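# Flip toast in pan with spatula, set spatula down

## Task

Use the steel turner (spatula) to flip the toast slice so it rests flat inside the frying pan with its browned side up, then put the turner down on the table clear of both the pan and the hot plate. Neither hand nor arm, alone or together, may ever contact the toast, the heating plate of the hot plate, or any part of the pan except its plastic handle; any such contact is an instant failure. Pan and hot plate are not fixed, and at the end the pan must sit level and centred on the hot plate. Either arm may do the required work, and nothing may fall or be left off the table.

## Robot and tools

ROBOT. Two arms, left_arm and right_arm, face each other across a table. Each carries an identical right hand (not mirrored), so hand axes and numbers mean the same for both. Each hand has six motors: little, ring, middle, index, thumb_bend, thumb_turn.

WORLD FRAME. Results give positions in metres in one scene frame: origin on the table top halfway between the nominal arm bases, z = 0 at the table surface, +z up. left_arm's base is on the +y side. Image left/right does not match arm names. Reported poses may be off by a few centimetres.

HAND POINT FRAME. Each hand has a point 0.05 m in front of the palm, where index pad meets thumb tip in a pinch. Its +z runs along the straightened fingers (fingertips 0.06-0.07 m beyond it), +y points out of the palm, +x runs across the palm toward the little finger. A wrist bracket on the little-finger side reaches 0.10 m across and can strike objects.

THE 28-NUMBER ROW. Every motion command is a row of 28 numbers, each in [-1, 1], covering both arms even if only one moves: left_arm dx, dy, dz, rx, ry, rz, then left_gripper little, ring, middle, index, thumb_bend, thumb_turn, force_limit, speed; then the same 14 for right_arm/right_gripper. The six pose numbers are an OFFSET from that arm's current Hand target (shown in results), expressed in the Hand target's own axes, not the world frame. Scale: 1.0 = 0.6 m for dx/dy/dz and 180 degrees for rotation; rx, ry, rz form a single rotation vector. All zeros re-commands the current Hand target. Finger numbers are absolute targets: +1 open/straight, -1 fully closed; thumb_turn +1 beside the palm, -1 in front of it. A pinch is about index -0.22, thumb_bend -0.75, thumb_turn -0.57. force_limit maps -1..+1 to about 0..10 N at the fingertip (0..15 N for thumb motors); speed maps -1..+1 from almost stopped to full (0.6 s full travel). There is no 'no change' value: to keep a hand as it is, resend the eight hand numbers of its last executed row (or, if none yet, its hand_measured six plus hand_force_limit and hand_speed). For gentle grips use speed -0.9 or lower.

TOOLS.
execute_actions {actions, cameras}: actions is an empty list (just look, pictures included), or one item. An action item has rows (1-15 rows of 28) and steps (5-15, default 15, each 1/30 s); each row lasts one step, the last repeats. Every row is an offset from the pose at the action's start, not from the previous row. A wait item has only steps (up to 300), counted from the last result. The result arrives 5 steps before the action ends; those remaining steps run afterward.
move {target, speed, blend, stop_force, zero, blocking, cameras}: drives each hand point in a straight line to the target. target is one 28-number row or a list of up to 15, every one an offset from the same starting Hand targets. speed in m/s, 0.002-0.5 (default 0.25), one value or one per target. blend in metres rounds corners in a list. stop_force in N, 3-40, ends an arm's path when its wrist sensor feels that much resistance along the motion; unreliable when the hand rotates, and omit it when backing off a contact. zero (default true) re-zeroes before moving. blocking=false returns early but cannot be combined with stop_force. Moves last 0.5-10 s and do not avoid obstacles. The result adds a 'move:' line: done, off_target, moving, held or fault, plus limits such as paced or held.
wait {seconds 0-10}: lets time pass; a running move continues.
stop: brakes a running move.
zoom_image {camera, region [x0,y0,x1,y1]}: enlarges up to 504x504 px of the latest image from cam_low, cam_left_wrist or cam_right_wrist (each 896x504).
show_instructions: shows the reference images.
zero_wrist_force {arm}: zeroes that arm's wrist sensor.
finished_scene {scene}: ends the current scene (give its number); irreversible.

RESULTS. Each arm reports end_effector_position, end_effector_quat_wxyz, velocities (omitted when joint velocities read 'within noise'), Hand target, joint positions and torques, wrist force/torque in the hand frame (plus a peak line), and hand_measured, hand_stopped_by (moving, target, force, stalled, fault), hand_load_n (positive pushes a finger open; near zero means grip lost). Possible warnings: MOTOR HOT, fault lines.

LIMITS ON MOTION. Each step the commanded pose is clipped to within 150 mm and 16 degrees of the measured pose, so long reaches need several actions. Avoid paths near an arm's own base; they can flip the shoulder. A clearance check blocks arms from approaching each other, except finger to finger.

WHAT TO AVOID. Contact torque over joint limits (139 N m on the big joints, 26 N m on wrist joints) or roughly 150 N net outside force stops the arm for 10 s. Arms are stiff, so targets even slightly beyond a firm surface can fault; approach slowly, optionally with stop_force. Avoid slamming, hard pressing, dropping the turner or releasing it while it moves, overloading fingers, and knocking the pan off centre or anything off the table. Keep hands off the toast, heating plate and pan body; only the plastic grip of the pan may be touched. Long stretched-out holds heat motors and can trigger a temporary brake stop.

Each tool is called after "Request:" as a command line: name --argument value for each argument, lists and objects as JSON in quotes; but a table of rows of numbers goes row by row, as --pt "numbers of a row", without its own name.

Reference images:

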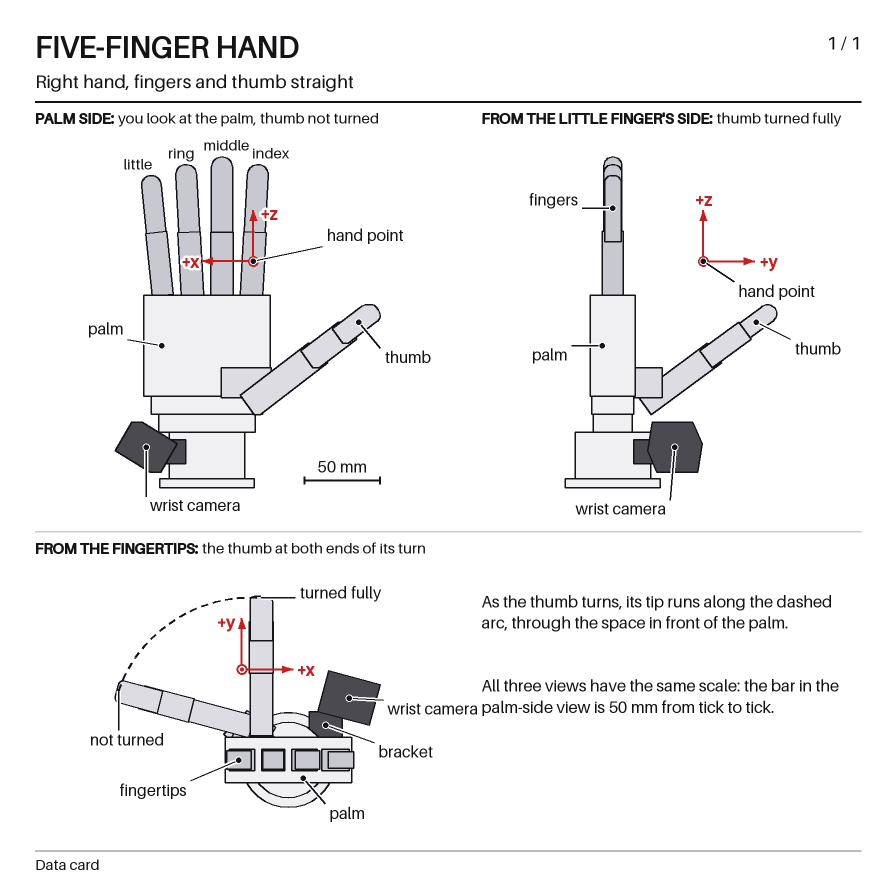

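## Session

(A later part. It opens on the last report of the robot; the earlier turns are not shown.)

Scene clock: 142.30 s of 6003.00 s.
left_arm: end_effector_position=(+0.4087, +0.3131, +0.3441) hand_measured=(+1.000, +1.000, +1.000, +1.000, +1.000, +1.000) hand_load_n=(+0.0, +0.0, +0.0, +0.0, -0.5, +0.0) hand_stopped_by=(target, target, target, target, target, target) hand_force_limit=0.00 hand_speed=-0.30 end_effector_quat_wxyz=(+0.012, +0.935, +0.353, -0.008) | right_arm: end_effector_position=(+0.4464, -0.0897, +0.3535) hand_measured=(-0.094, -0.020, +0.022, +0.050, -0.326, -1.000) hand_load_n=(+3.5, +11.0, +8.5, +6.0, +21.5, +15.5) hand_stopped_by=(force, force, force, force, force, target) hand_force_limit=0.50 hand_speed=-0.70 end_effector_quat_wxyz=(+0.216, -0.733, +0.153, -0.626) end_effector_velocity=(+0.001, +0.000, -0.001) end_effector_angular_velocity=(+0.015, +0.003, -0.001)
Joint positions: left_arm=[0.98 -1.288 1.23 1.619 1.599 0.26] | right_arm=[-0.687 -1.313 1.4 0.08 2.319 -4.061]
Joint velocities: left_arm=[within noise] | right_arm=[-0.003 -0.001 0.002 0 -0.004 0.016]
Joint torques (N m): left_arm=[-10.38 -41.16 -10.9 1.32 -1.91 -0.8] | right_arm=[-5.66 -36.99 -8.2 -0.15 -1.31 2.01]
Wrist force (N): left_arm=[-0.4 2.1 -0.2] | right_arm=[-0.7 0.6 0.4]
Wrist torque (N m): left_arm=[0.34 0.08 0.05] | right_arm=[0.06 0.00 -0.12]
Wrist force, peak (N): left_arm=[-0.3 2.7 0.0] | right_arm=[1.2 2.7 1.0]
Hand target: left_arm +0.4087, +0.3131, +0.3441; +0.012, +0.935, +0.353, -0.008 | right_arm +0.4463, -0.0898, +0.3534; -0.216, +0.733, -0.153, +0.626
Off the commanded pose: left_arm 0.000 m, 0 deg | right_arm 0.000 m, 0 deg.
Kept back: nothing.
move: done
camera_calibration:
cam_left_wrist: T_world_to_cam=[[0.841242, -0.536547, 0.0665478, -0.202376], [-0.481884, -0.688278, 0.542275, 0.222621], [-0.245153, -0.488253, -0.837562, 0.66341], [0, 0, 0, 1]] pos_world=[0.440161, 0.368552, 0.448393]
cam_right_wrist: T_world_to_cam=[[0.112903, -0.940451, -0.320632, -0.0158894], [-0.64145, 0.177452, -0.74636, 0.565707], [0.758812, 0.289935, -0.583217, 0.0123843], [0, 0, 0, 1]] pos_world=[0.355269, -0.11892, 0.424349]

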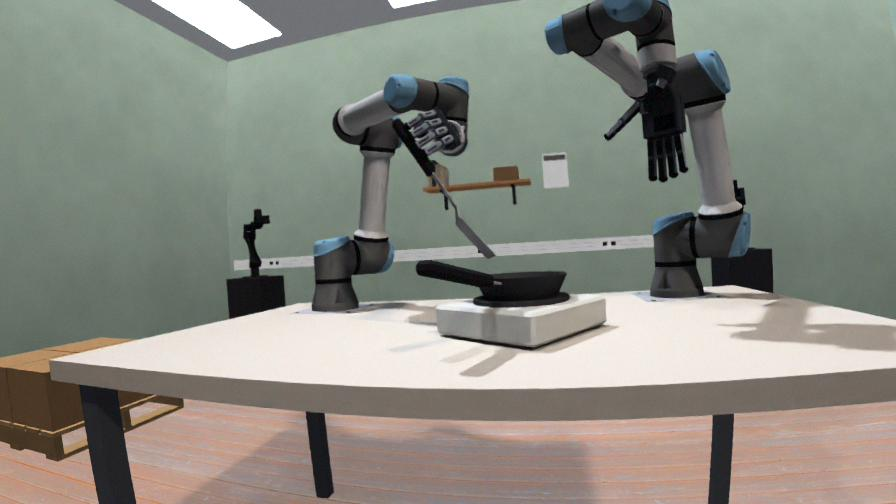

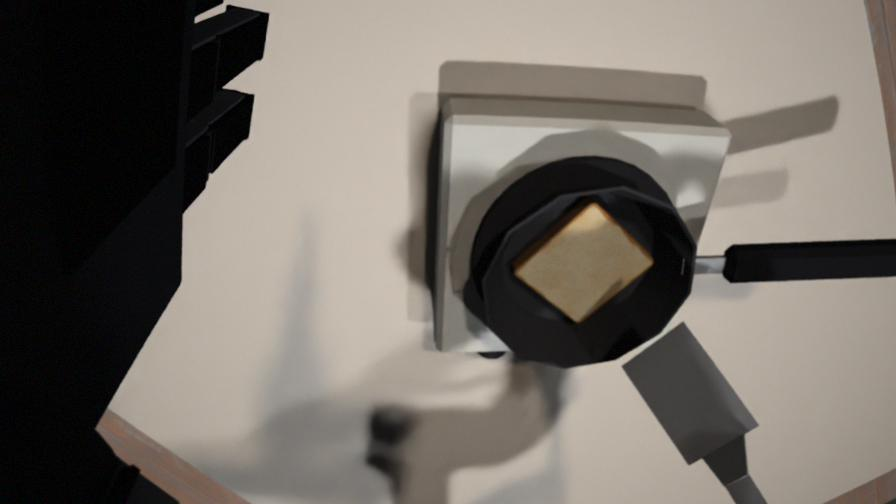

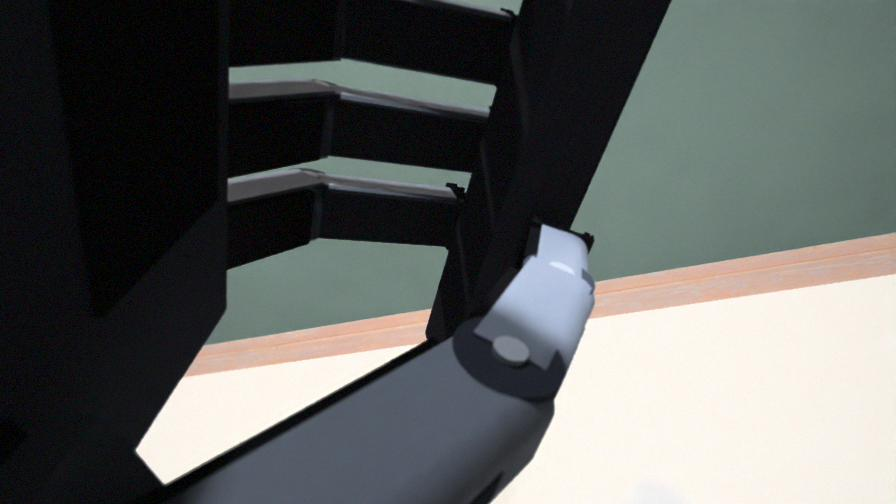

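Request:
move --target '[0,0,0,0,0,0,1,1,1,1,1,1,0,-0.3,-0.0598,-0.0263,-0.0118,0,0.0115,-0.0429,-0.7,-0.7,-0.7,-0.7,-0.9,-1,0.5,-0.7]' --speed 0.08

Request:
zoom_image --camera "cam_low" --region '[400, 180, 620, 330]'

Request:
zoom_image --camera "cam_left_wrist" --region '[440, 140, 840, 440]'

Scene clock: 144.47 s of 6003.00 s.
left_arm: end_effector_position=(+0.4087, +0.3131, +0.3441) hand_measured=(+1.000, +1.000, +1.000, +1.000, +1.000, +1.000) hand_load_n=(+0.0, +0.0, +0.0, +0.0, +0.0, +0.0) hand_stopped_by=(target, target, target, target, target, target) hand_force_limit=0.00 hand_speed=-0.30 end_effector_quat_wxyz=(+0.012, +0.935, +0.353, -0.008) | right_arm: end_effector_position=(+0.4326, -0.0593, +0.3317) hand_measured=(-0.094, -0.020, +0.022, +0.050, -0.326, -1.000) hand_load_n=(+3.0, +10.5, +8.5, +6.0, +22.0, +15.5) hand_stopped_by=(force, force, force, force, force, target) hand_force_limit=0.50 hand_speed=-0.70 end_effector_quat_wxyz=(+0.170, -0.730, +0.107, -0.653) end_effector_velocity=(+0.002, -0.002, +0.001) end_effector_angular_velocity=(+0.010, +0.005, +0.000)
Joint positions: left_arm=[0.98 -1.288 1.23 1.619 1.599 0.26] | right_arm=[-0.609 -1.232 1.383 -0.014 2.416 -4.21]
Joint velocities: left_arm=[within noise] | right_arm=[-0.006 -0.004 -0.001 0.008 -0.007 0.013]
Joint torques (N m): left_arm=[-10.29 -40.84 -11.23 0.91 -1.82 -1.75] | right_arm=[-5.85 -42.75 -19.16 0.45 -1.41 2.1]
Wrist force (N): left_arm=[-0.5 2.4 -0.1] | right_arm=[-0.7 0.6 0.2]
Wrist torque (N m): left_arm=[0.39 0.09 0.05] | right_arm=[0.09 -0.03 -0.08]
Wrist force, peak (N): left_arm=[-0.5 2.7 -0.1] | right_arm=[-1.7 0.4 0.0]
Hand target: left_arm +0.4087, +0.3131, +0.3441; +0.012, +0.935, +0.353, -0.008 | right_arm +0.4326, -0.0594, +0.3316; -0.170, +0.731, -0.107, +0.653
Off the commanded pose: left_arm 0.000 m, 0 deg | right_arm 0.000 m, 0 deg.
Kept back: nothing.
move: done
camera_calibration:
cam_left_wrist: T_world_to_cam=[[0.841242, -0.536547, 0.0665515, -0.202378], [-0.481885, -0.688277, 0.542275, 0.222621], [-0.24515, -0.488254, -0.837561, 0.663409], [0, 0, 0, 1]] pos_world=[0.440162, 0.368552, 0.448393]
cam_right_wrist: T_world_to_cam=[[0.123276, -0.97421, -0.188995, -0.0428835], [-0.604321, 0.0773654, -0.792976, 0.528653], [0.787146, 0.211968, -0.579198, -0.0169027], [0, 0, 0, 1]] pos_world=[0.338068, -0.0790941, 0.401315]

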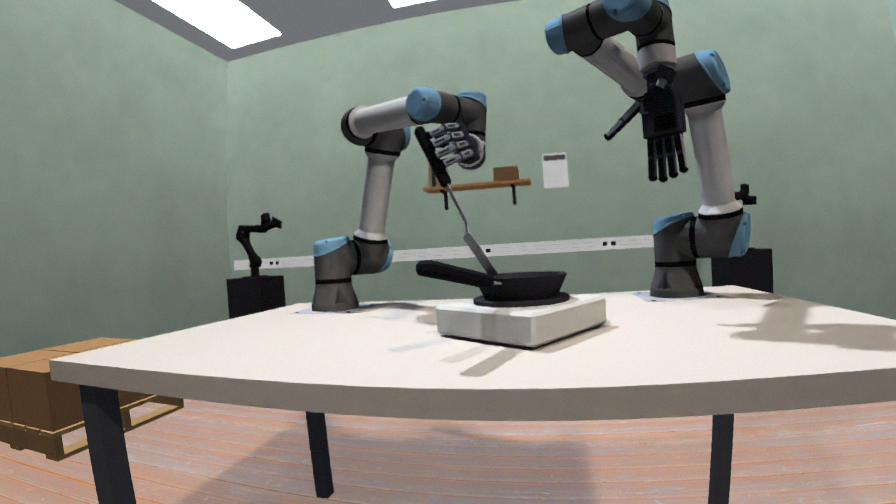

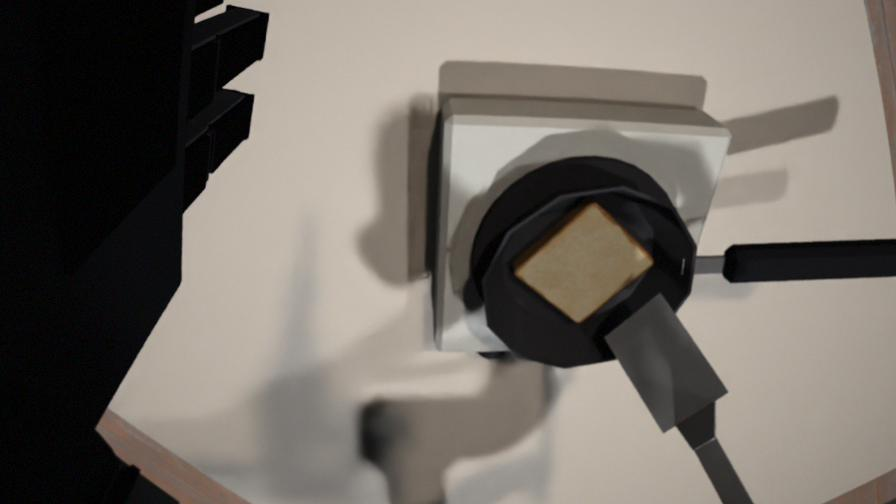

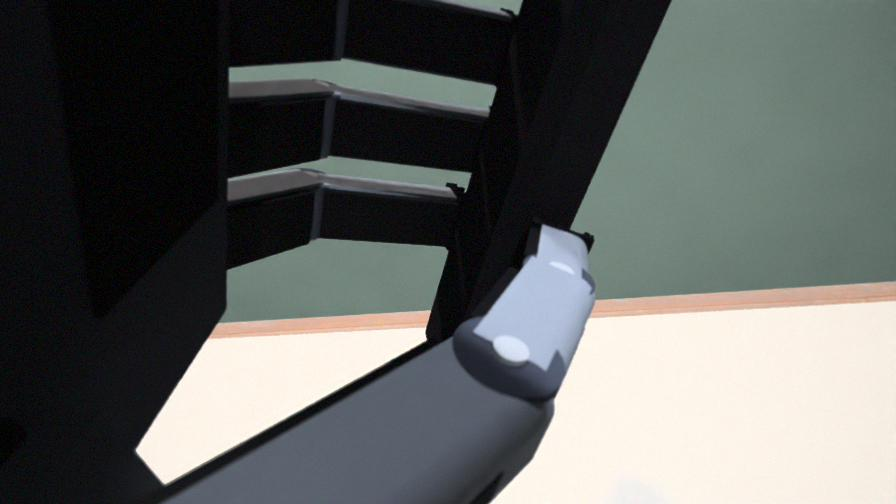

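Scaled by 2.291.

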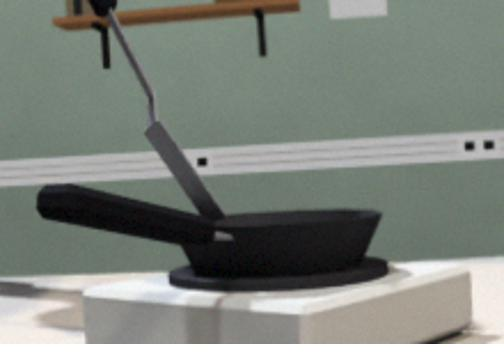

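Scaled by 1.260.

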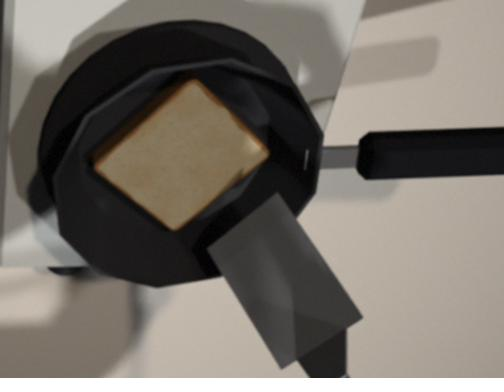

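Request:
move --target '[0,0,0,0,0,0,1,1,1,1,1,1,0,-0.3,-0.0045,-0.0472,-0.0145,0,0.0129,-0.0483,-0.7,-0.7,-0.7,-0.7,-0.9,-1,0.5,-0.7]' --speed 0.08 --cameras '["cam_low","cam_left_wrist"]'

Request:
zoom_image --camera "cam_low" --region '[400, 180, 620, 330]'

Request:
zoom_image --camera "cam_left_wrist" --region '[440, 140, 840, 440]'

Scene clock: 146.53 s of 6003.00 s.
left_arm: end_effector_position=(+0.4087, +0.3131, +0.3441) hand_measured=(+1.000, +1.000, +1.000, +1.000, +1.000, +1.000) hand_load_n=(+0.0, +0.0, +0.0, +0.0, +0.0, +0.0) hand_stopped_by=(target, target, target, target, target, target) hand_force_limit=0.00 hand_speed=-0.30 end_effector_quat_wxyz=(+0.012, +0.935, +0.353, -0.008) | right_arm: end_effector_position=(+0.4218, -0.0331, +0.3411) hand_measured=(-0.094, -0.020, +0.022, +0.050, -0.326, -1.000) hand_load_n=(+3.5, +11.0, +8.5, +6.0, +22.0, +15.5) hand_stopped_by=(force, force, force, force, force, target) hand_force_limit=0.50 hand_speed=-0.70 end_effector_quat_wxyz=(+0.118, -0.723, +0.055, -0.678) end_effector_velocity=(+0.002, -0.001, +0.000) end_effector_angular_velocity=(+0.022, +0.002, -0.001)
Joint positions: left_arm=[0.98 -1.288 1.23 1.619 1.599 0.26] | right_arm=[-0.548 -1.169 1.311 -0.057 2.493 -4.397]
Joint velocities: left_arm=[within noise] | right_arm=[-0.005 -0.005 0.004 0 -0.006 0.021]
Joint torques (N m): left_arm=[-9.75 -41.25 -11.2 0.96 -1.9 -1.83] | right_arm=[-5.81 -43.69 -8.61 -0.04 -1.3 1.95]
Wrist force (N): left_arm=[-0.4 2.4 -0.4] | right_arm=[-1.4 -0.2 0.2]
Wrist torque (N m): left_arm=[0.39 0.08 0.05] | right_arm=[0.01 0.05 -0.11]
Wrist force, peak (N): left_arm=[-0.5 2.7 -0.3] | right_arm=[-1.4 -0.2 0.2]
Hand target: left_arm +0.4087, +0.3131, +0.3441; +0.012, +0.935, +0.353, -0.008 | right_arm +0.4218, -0.0333, +0.3409; -0.118, +0.723, -0.055, +0.678
Off the commanded pose: left_arm 0.000 m, 0 deg | right_arm 0.000 m, 0 deg.
Kept back: nothing.
move: done
camera_calibration:
cam_left_wrist: T_world_to_cam=[[0.841245, -0.536542, 0.0665514, -0.202381], [-0.481881, -0.68828, 0.542274, 0.222621], [-0.245147, -0.488256, -0.837562, 0.663409], [0, 0, 0, 1]] pos_world=[0.440162, 0.368552, 0.448393]
Images, in order (width x height): cam_low 896x504, cam_left_wrist 896x504.

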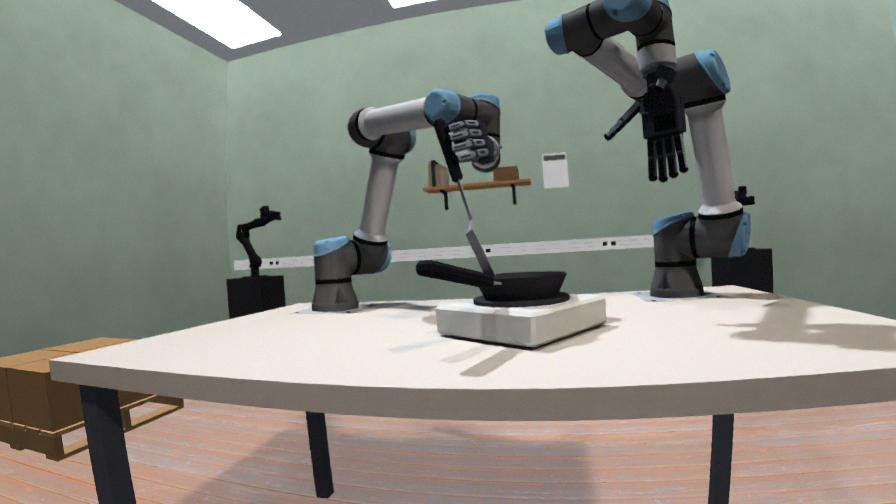

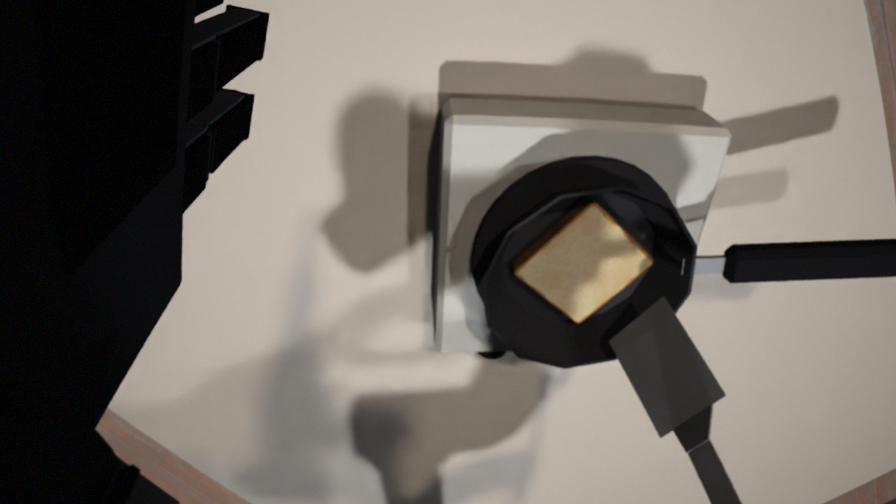

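Scaled by 2.291.

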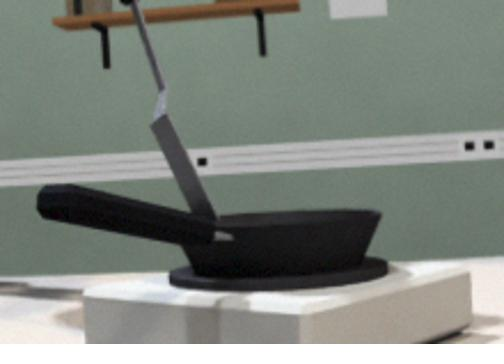

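Scaled by 1.260.

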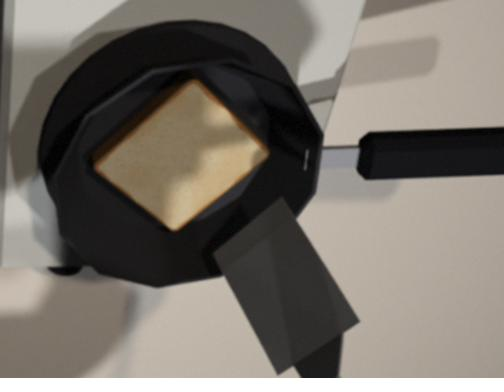

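Request:
move --target '[0,0,0,0,0,0,1,1,1,1,1,1,0,-0.3,-0.0682,0.0152,0.0041,0,0,0,-0.7,-0.7,-0.7,-0.7,-0.9,-1,0.5,-0.7]' --speed 0.015 --stop_force 3 --cameras '["cam_low","cam_left_wrist"]'

Request:
zoom_image --camera "cam_left_wrist" --region '[440, 140, 840, 440]'

Scene clock: 150.63 s of 6003.00 s.
left_arm: end_effector_position=(+0.4087, +0.3131, +0.3441) hand_measured=(+1.000, +1.000, +1.000, +1.000, +1.000, +1.000) hand_load_n=(+0.0, -0.5, +0.0, +0.0, -0.5, +0.0) hand_stopped_by=(target, target, target, target, target, target) hand_force_limit=0.00 hand_speed=-0.30 end_effector_quat_wxyz=(+0.012, +0.935, +0.353, -0.008) | right_arm: end_effector_position=(+0.4219, -0.0323, +0.3057) hand_measured=(-0.094, -0.020, +0.022, +0.050, -0.326, -1.000) hand_load_n=(+3.0, +11.0, +9.0, +6.0, +22.0, +14.5) hand_stopped_by=(force, force, force, force, force, target) hand_force_limit=0.50 hand_speed=-0.70 end_effector_quat_wxyz=(+0.118, -0.723, +0.055, -0.678)
Joint positions: left_arm=[0.98 -1.288 1.23 1.619 1.599 0.26] | right_arm=[-0.548 -1.151 1.377 -0.14 2.493 -4.396]
Joint velocities: within noise
Joint torques (N m): left_arm=[-9.13 -40.76 -11.11 0.95 -1.95 -1.9] | right_arm=[3.43 -44.35 -35.3 -2.34 -0.98 1.87]
Wrist force (N): left_arm=[-0.2 2.4 -0.1] | right_arm=[-0.7 0.0 0.1]
Wrist torque (N m): left_arm=[0.39 0.04 0.06] | right_arm=[0.06 -0.02 -0.05]
Wrist force, peak (N): left_arm=[-0.3 2.8 -0.2] | right_arm=[11.2 -0.1 1.0]
Hand target: left_arm +0.4087, +0.3131, +0.3441; +0.012, +0.935, +0.353, -0.008 | right_arm +0.4219, -0.0323, +0.3057; -0.118, +0.723, -0.055, +0.678 (not the last commanded pose)
Off the commanded pose: left_arm 0.000 m, 0 deg | right_arm 0.007 m, 0 deg.
Kept back: nothing.
move: contact (right_arm)
camera_calibration:
cam_left_wrist: T_world_to_cam=[[0.841245, -0.536542, 0.0665513, -0.202381], [-0.481881, -0.68828, 0.542275, 0.222621], [-0.245147, -0.488256, -0.837561, 0.663409], [0, 0, 0, 1]] pos_world=[0.440162, 0.368552, 0.448393]
Images, in order (width x height): cam_low 896x504, cam_left_wrist 896x504.

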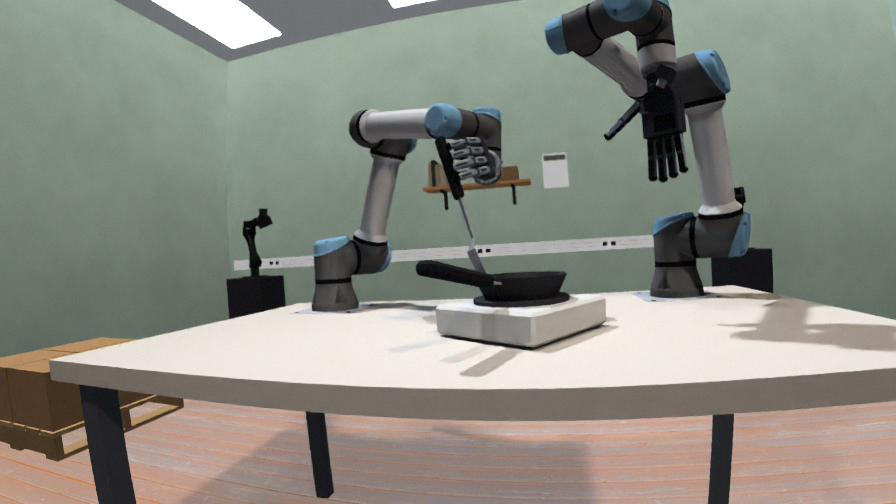

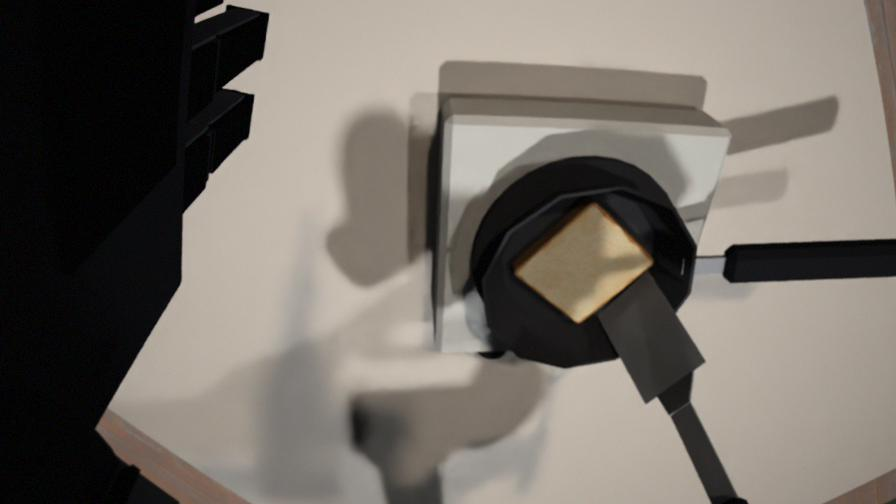

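Scaled by 1.260.

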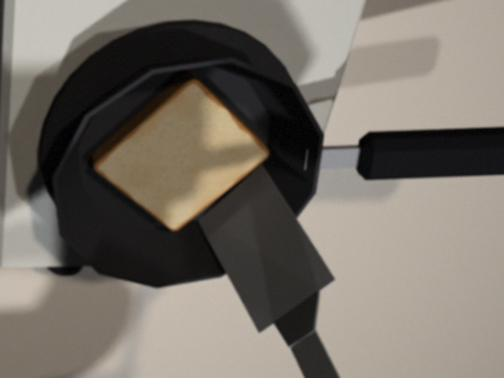

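Request:
zoom_image --camera "cam_left_wrist" --region '[500, 190, 720, 350]'

Request:
zoom_image --camera "cam_low" --region '[420, 220, 600, 330]'

Scaled by 2.291.

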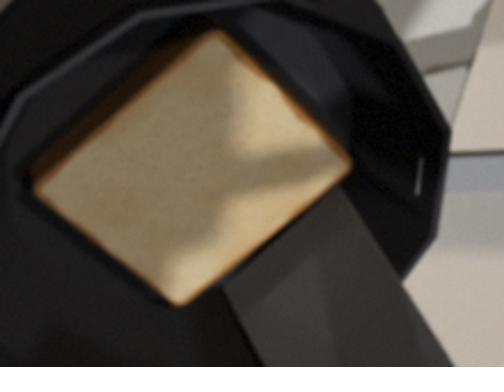

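Scaled by 2.800.

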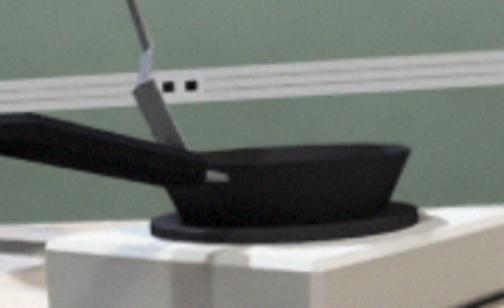

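Request:
move --target '[0,0,0,0,0,0,1,1,1,1,1,1,0,-0.3,-0.0058,-0.0323,-0.0058,0,0,0,-0.7,-0.7,-0.7,-0.7,-0.9,-1,0.5,-0.7]' --speed 0.015 --stop_force 3 --cameras '["cam_low","cam_left_wrist"]'

Request:
zoom_image --camera "cam_left_wrist" --region '[470, 140, 720, 390]'

Scene clock: 153.80 s of 6003.00 s.
left_arm: end_effector_position=(+0.4087, +0.3131, +0.3441) hand_measured=(+1.000, +1.000, +1.000, +1.000, +1.000, +1.000) hand_load_n=(+0.0, +0.0, +0.0, +0.0, +0.0, +0.0) hand_stopped_by=(target, target, target, target, target, target) hand_force_limit=0.00 hand_speed=-0.30 end_effector_quat_wxyz=(+0.012, +0.935, +0.353, -0.008) | right_arm: end_effector_position=(+0.4166, -0.0131, +0.3072) hand_measured=(-0.094, -0.020, +0.022, +0.050, -0.326, -1.000) hand_load_n=(+2.5, +10.5, +8.5, +6.5, +21.5, +14.5) hand_stopped_by=(force, force, force, force, force, target) hand_force_limit=0.50 hand_speed=-0.70 end_effector_quat_wxyz=(+0.118, -0.723, +0.055, -0.678)
Joint positions: left_arm=[0.98 -1.288 1.23 1.619 1.599 0.26] | right_arm=[-0.522 -1.11 1.313 -0.114 2.519 -4.392]
Joint velocities: within noise
Joint torques (N m): left_arm=[-9.73 -40.63 -10.76 0.94 -1.8 -1.82] | right_arm=[-5.52 -46.06 -8.68 -2.74 -1.2 1.2]
Wrist force (N): left_arm=[-0.4 2.4 -0.1] | right_arm=[-1.1 0.5 0.1]
Wrist torque (N m): left_arm=[0.38 0.08 0.05] | right_arm=[0.02 0.12 -0.21]
Wrist force, peak (N): left_arm=[-0.5 2.6 -0.4] | right_arm=[-1.6 0.0 0.0]
Hand target: left_arm +0.4087, +0.3131, +0.3441; +0.012, +0.935, +0.353, -0.008 | right_arm +0.4166, -0.0131, +0.3072; -0.118, +0.723, -0.055, +0.678
Off the commanded pose: left_arm 0.000 m, 0 deg | right_arm 0.000 m, 0 deg.
Kept back: nothing.
move: done
camera_calibration:
cam_left_wrist: T_world_to_cam=[[0.841245, -0.536542, 0.0665515, -0.202381], [-0.481881, -0.68828, 0.542274, 0.222621], [-0.245147, -0.488256, -0.837562, 0.663409], [0, 0, 0, 1]] pos_world=[0.440162, 0.368552, 0.448393]
Images, in order (width x height): cam_low 896x504, cam_left_wrist 896x504.

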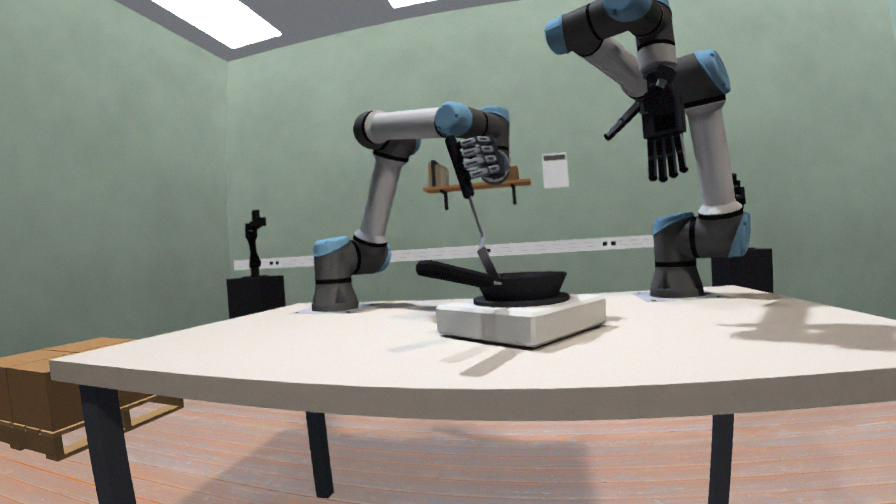

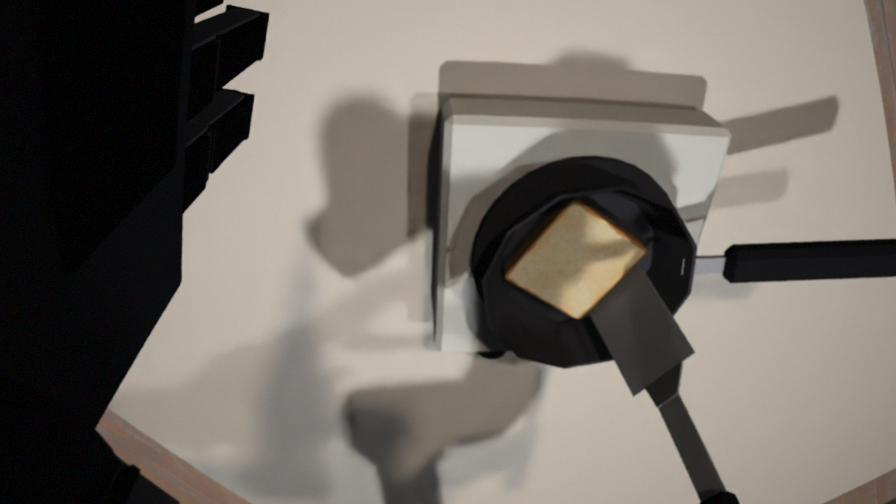

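Scaled by 2.016.

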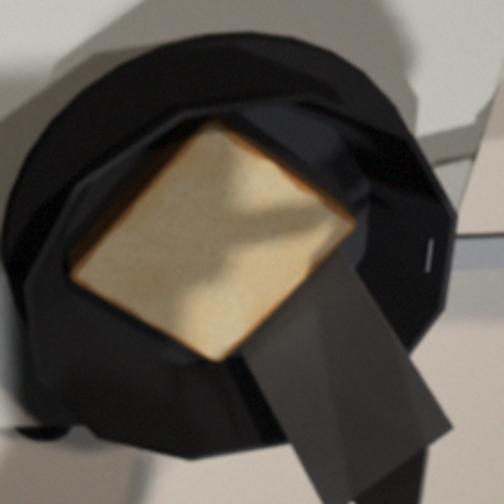

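Request:
move --target '[0,0,0,0,0,0,1,1,1,1,1,1,0,-0.3,-0.0026,-0.0146,-0.0032,0,0,0,-0.7,-0.7,-0.7,-0.7,-0.9,-1,0.5,-0.7]' --speed 0.015 --stop_force 3 --cameras '["cam_left_wrist"]'

Request:
zoom_image --camera "cam_left_wrist" --region '[470, 140, 720, 390]'

Scene clock: 156.70 s of 6003.00 s.
left_arm: end_effector_position=(+0.4087, +0.3131, +0.3441) hand_measured=(+1.000, +1.000, +1.000, +1.000, +1.000, +1.000) hand_load_n=(+0.0, +0.0, +0.0, +0.0, +0.0, +0.0) hand_stopped_by=(target, target, target, target, target, target) hand_force_limit=0.00 hand_speed=-0.30 end_effector_quat_wxyz=(+0.012, +0.935, +0.353, -0.008) | right_arm: end_effector_position=(+0.4139, -0.0044, +0.3080) hand_measured=(-0.094, -0.020, +0.022, +0.050, -0.326, -1.000) hand_load_n=(+2.5, +10.5, +8.5, +6.5, +21.5, +14.5) hand_stopped_by=(force, force, force, force, force, target) hand_force_limit=0.50 hand_speed=-0.70 end_effector_quat_wxyz=(+0.118, -0.723, +0.055, -0.678)
Joint positions: left_arm=[0.98 -1.288 1.23 1.619 1.599 0.26] | right_arm=[-0.51 -1.092 1.284 -0.101 2.53 -4.39]
Joint velocities: within noise
Joint torques (N m): left_arm=[-9.43 -40.67 -10.72 1.04 -1.82 -1.77] | right_arm=[-5.82 -46.78 -8.56 -2.68 -1.25 0.59]
Wrist force (N): left_arm=[-0.1 2.4 0.0] | right_arm=[-1.2 0.5 0.3]
Wrist torque (N m): left_arm=[0.36 0.03 0.07] | right_arm=[-0.03 0.13 -0.27]
Wrist force, peak (N): left_arm=[-0.4 2.7 -0.3] | right_arm=[-0.9 1.4 0.6]
Hand target: left_arm +0.4087, +0.3131, +0.3441; +0.012, +0.935, +0.353, -0.008 | right_arm +0.4139, -0.0044, +0.3080; -0.118, +0.723, -0.055, +0.678
Off the commanded pose: left_arm 0.000 m, 0 deg | right_arm 0.000 m, 0 deg.
Kept back: nothing.
move: done
camera_calibration:
cam_left_wrist: T_world_to_cam=[[0.841245, -0.536542, 0.0665515, -0.202381], [-0.481881, -0.68828, 0.542275, 0.222621], [-0.245147, -0.488256, -0.837561, 0.663409], [0, 0, 0, 1]] pos_world=[0.440162, 0.368552, 0.448393]
Images, in order (width x height): cam_left_wrist 896x504.

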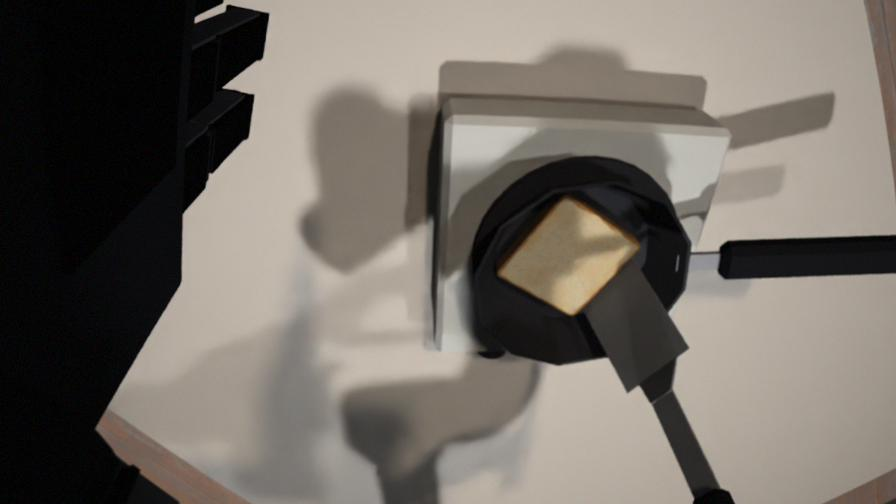

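Scaled by 2.016.

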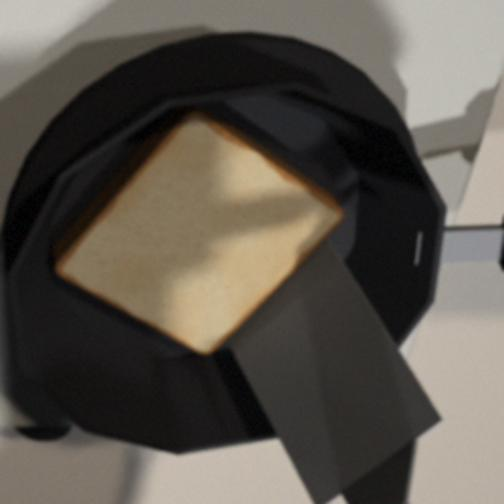

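Request:
move --pt "0 0 0 0 0 0 1 1 1 1 1 1 0 -0.3 0 0.0513 0.0133 0 -0.0104 0.0389 -0.7 -0.7 -0.7 -0.7 -0.9 -1 0.5 -0.7" --pt "0 0 0 0 0 0 1 1 1 1 1 1 0 -0.3 -0.0087 0.0988 0.0263 0 -0.0209 0.0778 -0.7 -0.7 -0.7 -0.7 -0.9 -1 0.5 -0.7" --pt "0 0 0 0 0 0 1 1 1 1 1 1 0 -0.3 -0.0237 0.145 0.0385 0 -0.0313 0.1167 -0.7 -0.7 -0.7 -0.7 -0.9 -1 0.5 -0.7" --pt "0 0 0 0 0 0 1 1 1 1 1 1 0 -0.3 -0.0445 0.189 0.0503 0 -0.0417 0.1556 -0.7 -0.7 -0.7 -0.7 -0.9 -1 0.5 -0.7" --speed 0.06 --blend 0.002 --cameras '["cam_low","cam_left_wrist"]'

Request:
zoom_image --camera "cam_left_wrist" --region '[470, 140, 720, 390]'

Request:
zoom_image --camera "cam_low" --region '[380, 160, 600, 330]'

Scene clock: 162.33 s of 6003.00 s.
left_arm: end_effector_position=(+0.4087, +0.3131, +0.3441) hand_measured=(+1.000, +1.000, +1.000, +1.000, +1.000, +1.000) hand_load_n=(+0.0, +0.0, +0.0, +0.0, +0.0, +0.0) hand_stopped_by=(target, target, target, target, target, target) hand_force_limit=0.00 hand_speed=-0.30 end_effector_quat_wxyz=(+0.012, +0.935, +0.353, -0.008) | right_arm: end_effector_position=(+0.4511, -0.1048, +0.2526) hand_measured=(-0.094, -0.020, +0.022, +0.050, -0.326, -1.000) hand_load_n=(+0.0, +13.0, +10.5, +9.5, +18.5, +13.0) hand_stopped_by=(force, force, force, force, force, target) hand_force_limit=0.50 hand_speed=-0.70 end_effector_quat_wxyz=(+0.282, -0.731, +0.220, -0.581) end_effector_velocity=(-0.001, +0.002, +0.002) end_effector_angular_velocity=(-0.010, -0.004, +0.001)
Joint positions: left_arm=[0.98 -1.288 1.23 1.619 1.599 0.26] | right_arm=[-0.755 -1.327 1.64 -0.104 2.215 -3.841]
Joint velocities: left_arm=[within noise] | right_arm=[0.006 0.002 -0.005 0.001 0.007 -0.011]
Joint torques (N m): left_arm=[-8.94 -40.47 -11.44 0.98 -1.74 -1.83] | right_arm=[7 -20.5 -33.93 -0.29 2.13 -2.25]
Wrist force (N): left_arm=[-0.5 2.3 0.0] | right_arm=[1.5 -1.3 0.5]
Wrist torque (N m): left_arm=[0.36 0.08 0.04] | right_arm=[0.07 -0.02 0.25]
Wrist force, peak (N): left_arm=[-0.3 2.7 -0.4] | right_arm=[2.7 0.4 0.3]
Hand target: left_arm +0.4087, +0.3131, +0.3441; +0.012, +0.935, +0.353, -0.008 | right_arm +0.4511, -0.1047, +0.2528; -0.282, +0.731, -0.220, +0.581
Off the commanded pose: left_arm 0.000 m, 0 deg | right_arm 0.000 m, 0 deg.
Kept back: nothing.
move: done; blend cut to 0 m at target 1
camera_calibration:
cam_left_wrist: T_world_to_cam=[[0.841245, -0.536542, 0.0665515, -0.202381], [-0.481881, -0.688279, 0.542275, 0.222621], [-0.245147, -0.488256, -0.837561, 0.663409], [0, 0, 0, 1]] pos_world=[0.440162, 0.368552, 0.448393]
Images, in order (width x height): cam_low 896x504, cam_left_wrist 896x504.

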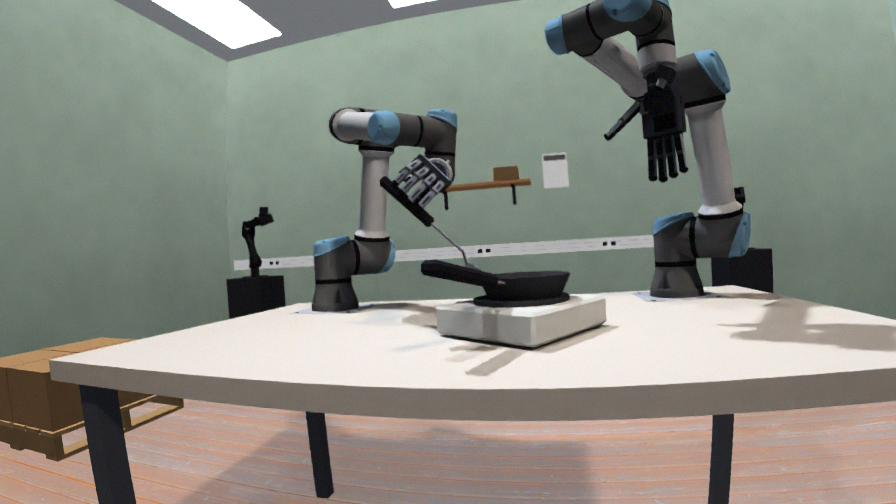

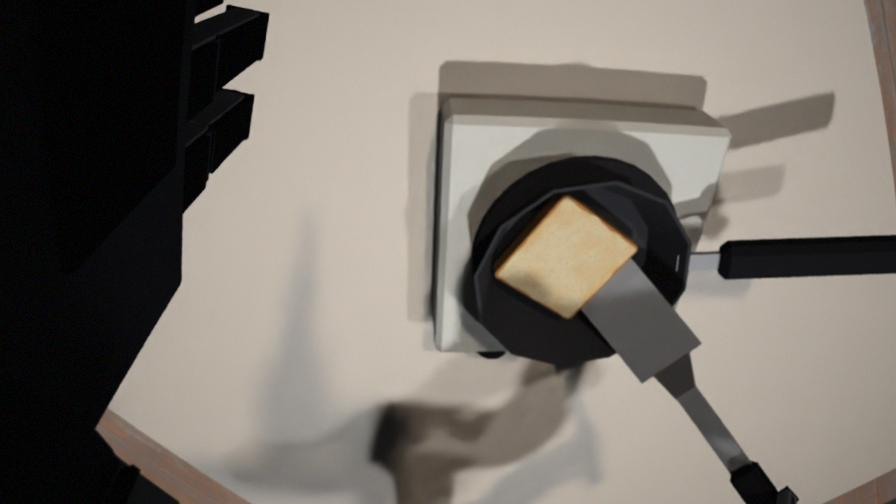

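Scaled by 2.016.

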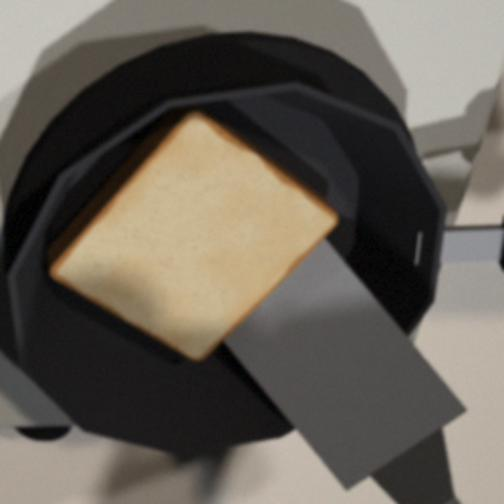

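Scaled by 2.291.

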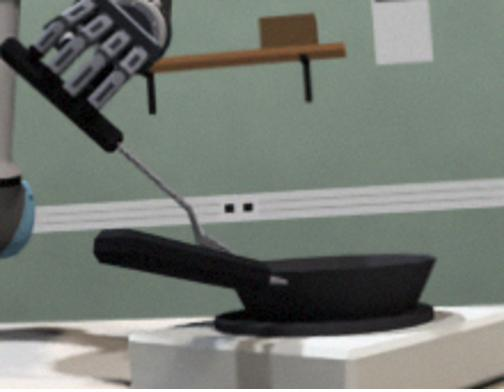

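Request:
move --target '[0,0,0,0,0,0,1,1,1,1,1,1,0,-0.3,-0.0343,-0.036,-0.0052,0,0,0,-0.7,-0.7,-0.7,-0.7,-0.9,-1,0.5,-0.7]' --speed 0.015 --stop_force 4 --cameras '["cam_low","cam_left_wrist"]'

Request:
zoom_image --camera "cam_left_wrist" --region '[470, 140, 720, 390]'

Request:
zoom_image --camera "cam_low" --region '[380, 160, 600, 330]'

Scene clock: 165.97 s of 6003.00 s.
left_arm: end_effector_position=(+0.4087, +0.3131, +0.3441) hand_measured=(+1.000, +1.000, +1.000, +1.000, +1.000, +1.000) hand_load_n=(+0.0, +0.0, +0.0, +0.0, +0.0, +0.0) hand_stopped_by=(target, target, target, target, target, target) hand_force_limit=0.00 hand_speed=-0.30 end_effector_quat_wxyz=(+0.012, +0.935, +0.353, -0.008) | right_arm: end_effector_position=(+0.4433, -0.0757, +0.2528) hand_measured=(-0.094, -0.020, +0.022, +0.050, -0.326, -1.000) hand_load_n=(+1.0, +12.5, +9.0, +6.0, +21.5, +12.5) hand_stopped_by=(force, force, force, force, force, target) hand_force_limit=0.50 hand_speed=-0.70 end_effector_quat_wxyz=(+0.282, -0.731, +0.220, -0.581)
Joint positions: left_arm=[0.98 -1.288 1.23 1.619 1.599 0.26] | right_arm=[-0.701 -1.272 1.568 -0.079 2.268 -3.827]
Joint velocities: within noise
Joint torques (N m): left_arm=[-8.64 -39.82 -11.28 1.06 -1.77 -1.79] | right_arm=[-6.22 -39.57 -7.46 -2.66 -1.36 -1.74]
Wrist force (N): left_arm=[-0.5 2.2 -0.1] | right_arm=[-0.3 1.1 0.6]
Wrist torque (N m): left_arm=[0.34 0.08 0.04] | right_arm=[0.07 -0.03 -0.15]
Wrist force, peak (N): left_arm=[-0.4 2.7 -0.1] | right_arm=[1.9 -0.9 0.7]
Hand target: left_arm +0.4087, +0.3131, +0.3441; +0.012, +0.935, +0.353, -0.008 | right_arm +0.4433, -0.0757, +0.2528; -0.282, +0.731, -0.220, +0.581
Off the commanded pose: left_arm 0.000 m, 0 deg | right_arm 0.000 m, 0 deg.
Kept back: nothing.
move: done
camera_calibration:
cam_left_wrist: T_world_to_cam=[[0.841245, -0.536542, 0.0665514, -0.202381], [-0.481881, -0.68828, 0.542275, 0.222621], [-0.245147, -0.488256, -0.837561, 0.663409], [0, 0, 0, 1]] pos_world=[0.440162, 0.368552, 0.448393]
Images, in order (width x height): cam_low 896x504, cam_left_wrist 896x504.

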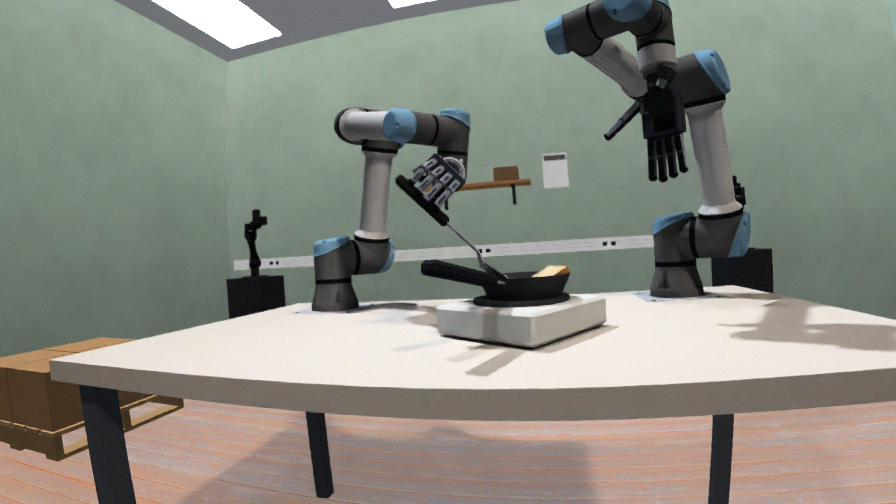

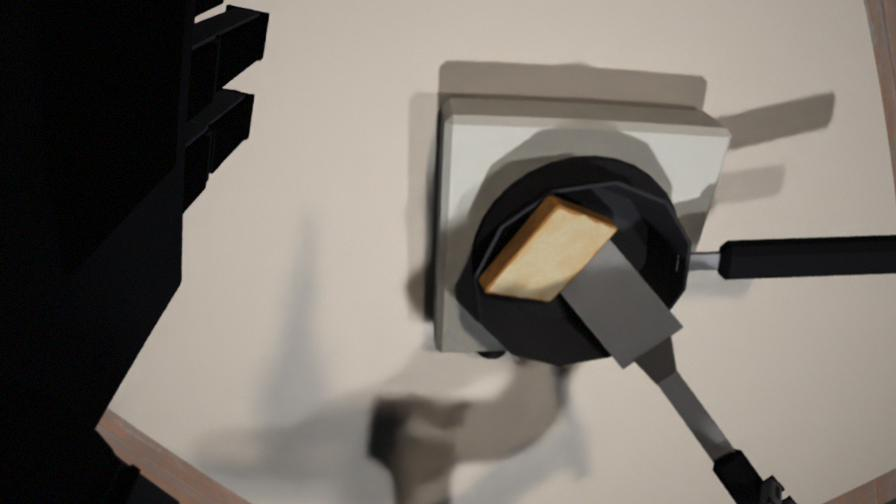

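Scaled by 2.016.

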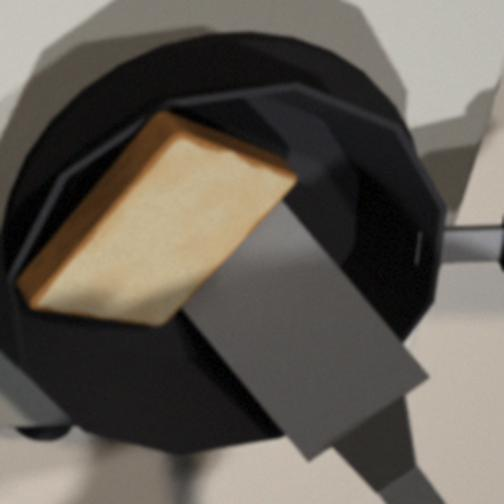

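Scaled by 2.291.

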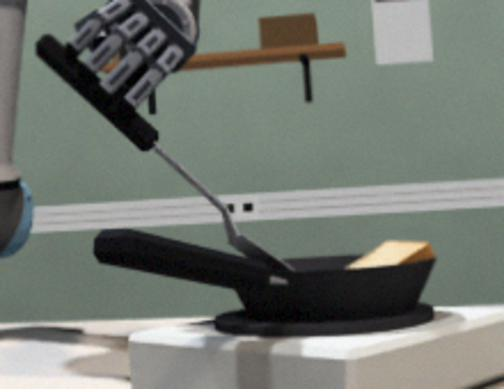

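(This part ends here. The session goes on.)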